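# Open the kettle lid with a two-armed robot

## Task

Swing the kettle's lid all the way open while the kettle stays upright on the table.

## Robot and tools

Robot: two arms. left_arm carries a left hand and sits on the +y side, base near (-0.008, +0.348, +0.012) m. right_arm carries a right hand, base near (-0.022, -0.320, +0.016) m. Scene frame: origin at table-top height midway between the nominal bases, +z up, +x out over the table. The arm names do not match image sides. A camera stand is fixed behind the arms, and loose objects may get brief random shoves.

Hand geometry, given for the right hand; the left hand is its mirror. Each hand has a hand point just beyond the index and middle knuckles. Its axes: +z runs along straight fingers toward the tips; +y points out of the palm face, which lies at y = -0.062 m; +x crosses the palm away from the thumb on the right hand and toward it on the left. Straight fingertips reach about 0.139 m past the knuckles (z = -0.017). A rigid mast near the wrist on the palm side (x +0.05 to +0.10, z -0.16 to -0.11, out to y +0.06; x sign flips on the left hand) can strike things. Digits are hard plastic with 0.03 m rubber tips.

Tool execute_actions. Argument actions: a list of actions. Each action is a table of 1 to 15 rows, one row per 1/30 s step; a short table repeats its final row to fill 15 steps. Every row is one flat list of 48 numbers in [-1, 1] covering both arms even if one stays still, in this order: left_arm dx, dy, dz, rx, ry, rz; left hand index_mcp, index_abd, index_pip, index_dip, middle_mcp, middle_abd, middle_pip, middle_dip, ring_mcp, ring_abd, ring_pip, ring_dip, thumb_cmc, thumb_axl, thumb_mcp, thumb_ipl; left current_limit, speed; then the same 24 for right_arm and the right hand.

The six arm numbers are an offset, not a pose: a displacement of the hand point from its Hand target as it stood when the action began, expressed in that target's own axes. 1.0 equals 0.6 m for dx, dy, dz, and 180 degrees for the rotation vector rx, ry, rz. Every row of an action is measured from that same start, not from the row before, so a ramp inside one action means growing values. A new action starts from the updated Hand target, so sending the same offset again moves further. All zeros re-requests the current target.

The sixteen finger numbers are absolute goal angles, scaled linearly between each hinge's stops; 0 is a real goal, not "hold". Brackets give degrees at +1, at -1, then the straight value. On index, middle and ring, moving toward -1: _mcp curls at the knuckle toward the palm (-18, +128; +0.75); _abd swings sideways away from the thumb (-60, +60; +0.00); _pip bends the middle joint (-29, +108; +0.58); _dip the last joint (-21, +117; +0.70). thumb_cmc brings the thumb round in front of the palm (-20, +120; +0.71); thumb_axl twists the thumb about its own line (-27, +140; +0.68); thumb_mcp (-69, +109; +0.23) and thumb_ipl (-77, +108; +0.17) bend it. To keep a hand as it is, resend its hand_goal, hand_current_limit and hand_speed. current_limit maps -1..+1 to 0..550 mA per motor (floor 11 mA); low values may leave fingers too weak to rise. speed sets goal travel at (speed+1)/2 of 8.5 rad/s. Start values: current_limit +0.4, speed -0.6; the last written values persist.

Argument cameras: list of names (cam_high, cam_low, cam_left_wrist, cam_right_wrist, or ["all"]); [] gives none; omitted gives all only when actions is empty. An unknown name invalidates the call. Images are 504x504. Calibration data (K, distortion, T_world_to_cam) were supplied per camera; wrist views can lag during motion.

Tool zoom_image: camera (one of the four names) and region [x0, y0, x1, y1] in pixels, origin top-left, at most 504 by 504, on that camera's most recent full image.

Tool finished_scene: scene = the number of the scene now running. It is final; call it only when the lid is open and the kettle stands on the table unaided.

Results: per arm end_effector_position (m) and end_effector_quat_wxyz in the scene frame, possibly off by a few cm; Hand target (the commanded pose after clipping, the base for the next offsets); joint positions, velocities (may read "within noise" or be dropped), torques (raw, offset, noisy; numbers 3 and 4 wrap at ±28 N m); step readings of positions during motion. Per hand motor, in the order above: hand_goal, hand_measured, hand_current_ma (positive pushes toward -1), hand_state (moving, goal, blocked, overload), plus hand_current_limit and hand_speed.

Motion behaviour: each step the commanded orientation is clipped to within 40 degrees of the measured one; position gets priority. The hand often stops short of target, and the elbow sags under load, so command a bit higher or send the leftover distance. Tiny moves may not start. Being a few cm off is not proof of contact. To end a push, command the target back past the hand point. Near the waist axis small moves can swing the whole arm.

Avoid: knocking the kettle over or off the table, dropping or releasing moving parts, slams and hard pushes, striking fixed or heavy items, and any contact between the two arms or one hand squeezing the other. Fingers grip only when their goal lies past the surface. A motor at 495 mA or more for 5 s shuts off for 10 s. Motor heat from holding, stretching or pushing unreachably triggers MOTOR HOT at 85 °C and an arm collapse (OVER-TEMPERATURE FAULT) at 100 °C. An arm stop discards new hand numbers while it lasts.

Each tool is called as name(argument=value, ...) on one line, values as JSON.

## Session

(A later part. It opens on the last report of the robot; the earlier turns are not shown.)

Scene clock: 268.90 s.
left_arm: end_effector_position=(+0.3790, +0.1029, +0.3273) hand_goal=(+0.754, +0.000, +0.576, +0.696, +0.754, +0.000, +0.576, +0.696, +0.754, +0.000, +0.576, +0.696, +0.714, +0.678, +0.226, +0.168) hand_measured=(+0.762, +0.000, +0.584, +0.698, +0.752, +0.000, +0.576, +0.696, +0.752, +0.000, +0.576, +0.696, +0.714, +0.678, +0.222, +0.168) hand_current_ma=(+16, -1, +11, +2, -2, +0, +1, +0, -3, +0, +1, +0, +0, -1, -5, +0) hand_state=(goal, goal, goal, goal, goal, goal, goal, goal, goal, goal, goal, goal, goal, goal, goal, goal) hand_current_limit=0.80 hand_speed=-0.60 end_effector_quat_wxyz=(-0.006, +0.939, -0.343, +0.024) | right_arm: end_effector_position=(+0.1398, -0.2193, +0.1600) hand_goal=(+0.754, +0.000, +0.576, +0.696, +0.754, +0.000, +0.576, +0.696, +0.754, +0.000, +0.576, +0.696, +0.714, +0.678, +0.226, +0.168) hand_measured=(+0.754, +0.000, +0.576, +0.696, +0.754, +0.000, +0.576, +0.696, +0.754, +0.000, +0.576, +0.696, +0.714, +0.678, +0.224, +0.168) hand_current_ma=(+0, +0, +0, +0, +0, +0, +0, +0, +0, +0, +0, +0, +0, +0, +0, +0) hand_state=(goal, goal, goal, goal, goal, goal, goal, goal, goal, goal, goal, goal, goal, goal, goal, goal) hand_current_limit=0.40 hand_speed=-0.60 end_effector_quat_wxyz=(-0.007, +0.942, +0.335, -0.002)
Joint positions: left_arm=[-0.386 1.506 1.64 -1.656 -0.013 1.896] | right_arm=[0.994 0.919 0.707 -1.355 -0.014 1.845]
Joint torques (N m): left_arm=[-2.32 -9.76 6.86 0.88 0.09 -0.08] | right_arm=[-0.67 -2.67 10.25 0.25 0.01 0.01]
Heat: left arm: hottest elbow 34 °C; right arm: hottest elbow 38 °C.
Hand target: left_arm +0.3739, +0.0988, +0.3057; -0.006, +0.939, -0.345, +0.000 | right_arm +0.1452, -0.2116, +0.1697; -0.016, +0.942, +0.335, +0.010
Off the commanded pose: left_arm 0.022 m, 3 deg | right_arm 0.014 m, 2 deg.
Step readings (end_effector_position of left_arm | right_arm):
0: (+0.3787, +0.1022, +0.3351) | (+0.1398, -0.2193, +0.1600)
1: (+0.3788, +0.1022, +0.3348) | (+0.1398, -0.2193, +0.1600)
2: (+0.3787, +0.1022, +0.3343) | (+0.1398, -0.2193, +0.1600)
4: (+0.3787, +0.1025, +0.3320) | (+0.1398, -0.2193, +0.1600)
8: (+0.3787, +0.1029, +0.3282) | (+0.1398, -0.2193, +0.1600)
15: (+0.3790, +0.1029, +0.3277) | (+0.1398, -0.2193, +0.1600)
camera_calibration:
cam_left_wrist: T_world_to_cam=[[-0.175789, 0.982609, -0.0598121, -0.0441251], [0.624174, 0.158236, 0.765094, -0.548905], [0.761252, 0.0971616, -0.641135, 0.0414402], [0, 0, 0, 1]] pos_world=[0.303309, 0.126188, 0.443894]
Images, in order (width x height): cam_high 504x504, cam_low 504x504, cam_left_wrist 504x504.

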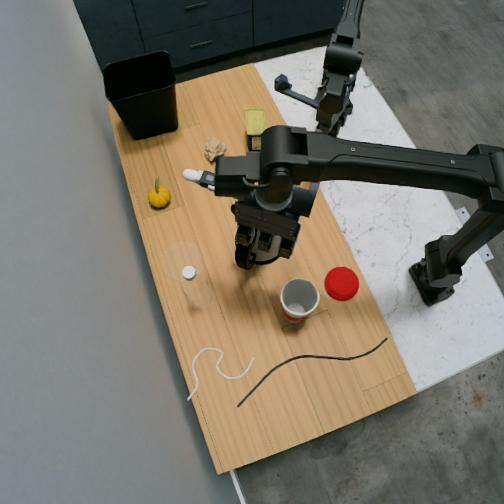

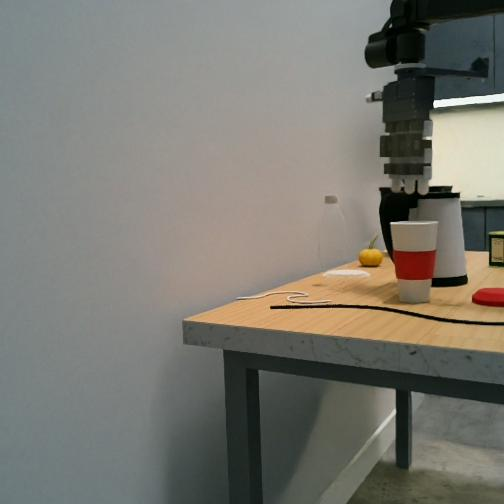

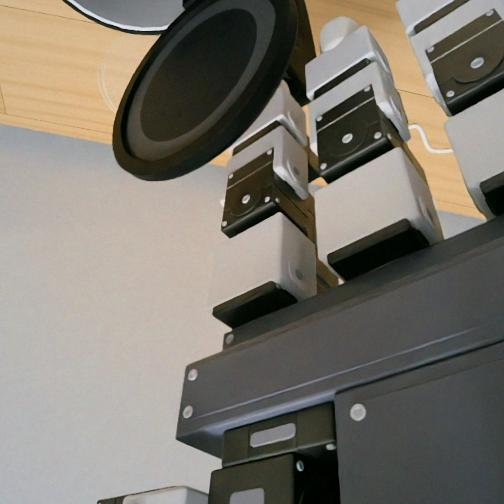

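execute_actions(actions=[[[0,-0.008,-0.045,0,0,0,0.754,0,0.576,0.696,0.754,0,0.576,0.696,0.754,0,0.576,0.696,0.714,0.678,0.226,0.168,0.4,-0.6,0,0,0,0,0,0,0.754,0,0.576,0.696,0.754,0,0.576,0.696,0.754,0,0.576,0.696,0.714,0.678,0.226,0.168,0.4,-0.6]],[[0,-0.02,-0.06,0,0,0,0.754,0,0.576,0.696,0.754,0,0.576,0.696,0.754,0,0.576,0.696,0.714,0.678,0.226,0.168,0.4,-0.6,0,0,0,0,0,0,0.754,0,0.576,0.696,0.754,0,0.576,0.696,0.754,0,0.576,0.696,0.714,0.678,0.226,0.168,0.4,-0.6]],[[0,-0.07,-0.05,0,0,0,0.754,0,0.576,0.696,0.754,0,0.576,0.696,0.754,0,0.576,0.696,0.714,0.678,0.226,0.168,0.4,-0.6,0,0,0,0,0,0,0.754,0,0.576,0.696,0.754,0,0.576,0.696,0.754,0,0.576,0.696,0.714,0.678,0.226,0.168,0.4,-0.6]],[[0,-0.08,-0.04,0,0,0,0.754,0,0.576,0.696,0.754,0,0.576,0.696,0.754,0,0.576,0.696,0.714,0.678,0.226,0.168,0.4,-0.6,0,0,0,0,0,0,0.754,0,0.576,0.696,0.754,0,0.576,0.696,0.754,0,0.576,0.696,0.714,0.678,0.226,0.168,0.4,-0.6]]], cameras=["cam_high","cam_low","cam_left_wrist"])

zoom_image(camera="cam_high", region=[206, 160, 306, 280])

zoom_image(camera="cam_low", region=[364, 130, 484, 300])

Scene clock: 283.00 s.
left_arm: end_effector_position=(+0.4325, +0.1816, +0.4135) hand_goal=(+0.754, +0.000, +0.576, +0.696, +0.754, +0.000, +0.576, +0.696, +0.754, +0.000, +0.576, +0.696, +0.714, +0.678, +0.226, +0.168) hand_measured=(+0.752, +0.002, +0.578, +0.698, +0.752, +0.000, +0.576, +0.696, +0.752, +0.000, +0.576, +0.696, +0.714, +0.678, +0.222, +0.168) hand_current_ma=(-1, +2, +2, +2, -2, +0, +1, +0, -2, +0, +1, +0, +0, -1, -5, +0) hand_state=(goal, goal, goal, goal, goal, goal, goal, goal, goal, goal, goal, goal, goal, goal, goal, goal) hand_current_limit=0.40 hand_speed=-0.60 end_effector_quat_wxyz=(+0.003, +0.939, -0.325, +0.113) | right_arm: end_effector_position=(+0.1398, -0.2193, +0.1600) hand_goal=(+0.754, +0.000, +0.576, +0.696, +0.754, +0.000, +0.576, +0.696, +0.754, +0.000, +0.576, +0.696, +0.714, +0.678, +0.226, +0.168) hand_measured=(+0.754, +0.000, +0.576, +0.696, +0.754, +0.000, +0.576, +0.696, +0.754, +0.000, +0.576, +0.696, +0.714, +0.678, +0.224, +0.168) hand_current_ma=(+0, +0, +0, +0, +0, +0, +0, +0, +0, +0, +0, +0, +0, +0, +0, +0) hand_state=(goal, goal, goal, goal, goal, goal, goal, goal, goal, goal, goal, goal, goal, goal, goal, goal) hand_current_limit=0.40 hand_speed=-0.60 end_effector_quat_wxyz=(-0.007, +0.942, +0.335, -0.002)
Joint positions: left_arm=[-0.172 1.518 1.869 -1.7 0.043 2.071] | right_arm=[0.994 0.919 0.707 -1.355 -0.014 1.845]
Joint torques (N m): left_arm=[-1.61 -8.64 14.37 0.81 0.12 0.14] | right_arm=[-0.62 -2.67 10.24 0.25 0.01 0.01]
Heat: left arm: hottest elbow 34 °C; right arm: hottest elbow 38 °C.
Hand target: left_arm +0.4426, +0.1789, +0.4240; -0.006, +0.939, -0.345, +0.000 | right_arm +0.1452, -0.2116, +0.1697; -0.016, +0.942, +0.335, +0.010
Off the commanded pose: left_arm 0.015 m, 13 deg | right_arm 0.014 m, 2 deg.
joint sent to its limit (left arm) — joint 4 (wrist pitch), lower limit. The joint targets are off in orientation, not in position.
Step readings (end_effector_position of left_arm | right_arm):
0: (+0.3790, +0.1029, +0.3273) | (+0.1398, -0.2193, +0.1600)
1: (+0.3790, +0.1029, +0.3273) | (+0.1398, -0.2193, +0.1600)
2: (+0.3788, +0.1029, +0.3274) | (+0.1398, -0.2193, +0.1600)
4: (+0.3768, +0.1036, +0.3275) | (+0.1398, -0.2193, +0.1600)
8: (+0.3750, +0.1039, +0.3296) | (+0.1398, -0.2193, +0.1600)
15: (+0.3742, +0.1038, +0.3316) | (+0.1398, -0.2193, +0.1600)
16: (+0.3742, +0.1036, +0.3320) | (+0.1398, -0.2193, +0.1600)
17: (+0.3742, +0.1032, +0.3331) | (+0.1398, -0.2193, +0.1600)
19: (+0.3752, +0.1029, +0.3373) | (+0.1398, -0.2193, +0.1600)
23: (+0.3753, +0.1055, +0.3412) | (+0.1398, -0.2193, +0.1600)
30: (+0.3772, +0.1090, +0.3423) | (+0.1398, -0.2193, +0.1600)
31: (+0.3776, +0.1094, +0.3428) | (+0.1398, -0.2193, +0.1600)
32: (+0.3784, +0.1108, +0.3443) | (+0.1398, -0.2193, +0.1600)
34: (+0.3824, +0.1150, +0.3510) | (+0.1398, -0.2193, +0.1600)
38: (+0.3989, +0.1333, +0.3694) | (+0.1398, -0.2193, +0.1600)
45: (+0.4062, +0.1442, +0.3788) | (+0.1398, -0.2193, +0.1600)
46: (+0.4062, +0.1443, +0.3793) | (+0.1398, -0.2193, +0.1600)
47: (+0.4062, +0.1445, +0.3805) | (+0.1398, -0.2193, +0.1600)
49: (+0.4097, +0.1484, +0.3879) | (+0.1398, -0.2193, +0.1600)
53: (+0.4238, +0.1691, +0.4078) | (+0.1398, -0.2193, +0.1600)
60: (+0.4303, +0.1819, +0.4184) | (+0.1398, -0.2193, +0.1600)
camera_calibration:
cam_left_wrist: T_world_to_cam=[[-0.189199, 0.968033, -0.164668, -0.0550688], [0.488806, 0.238291, 0.839218, -0.647298], [0.85163, 0.0782885, -0.518265, -0.0381349], [0, 0, 0, 1]] pos_world=[0.338461, 0.210539, 0.514392]
Images, in order (width x height): cam_high 504x504, cam_low 504x504, cam_left_wrist 504x504.

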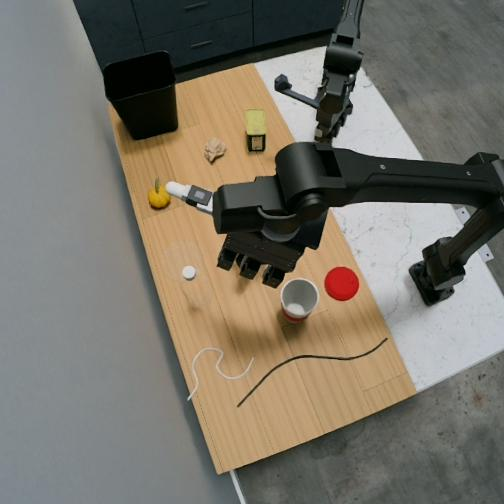

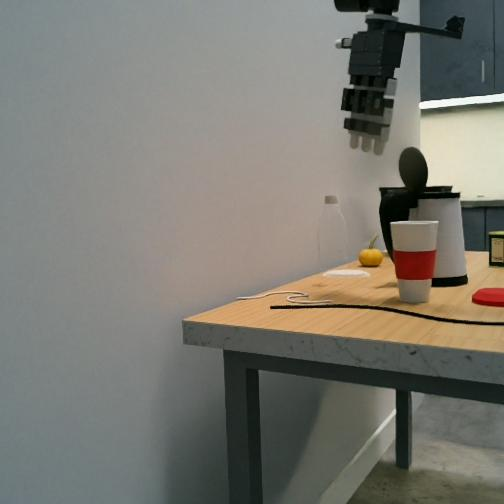

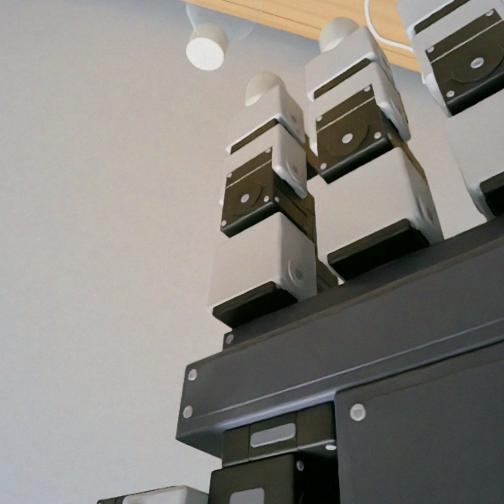

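Scaled by 4.200 from the camera's 504x504 image, which has a finer 720x720 frame.

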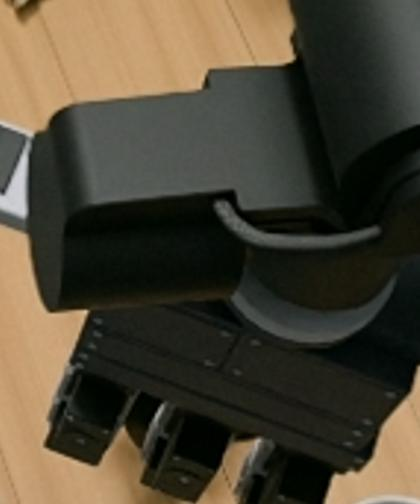

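Scaled by 2.965 from the camera's 504x504 image, which has a finer 720x720 frame.

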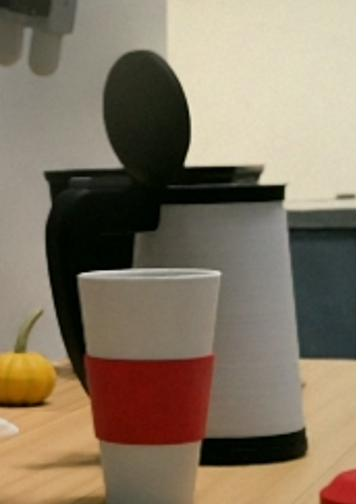

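finished_scene(scene=2)

The scene is finished: the task was done.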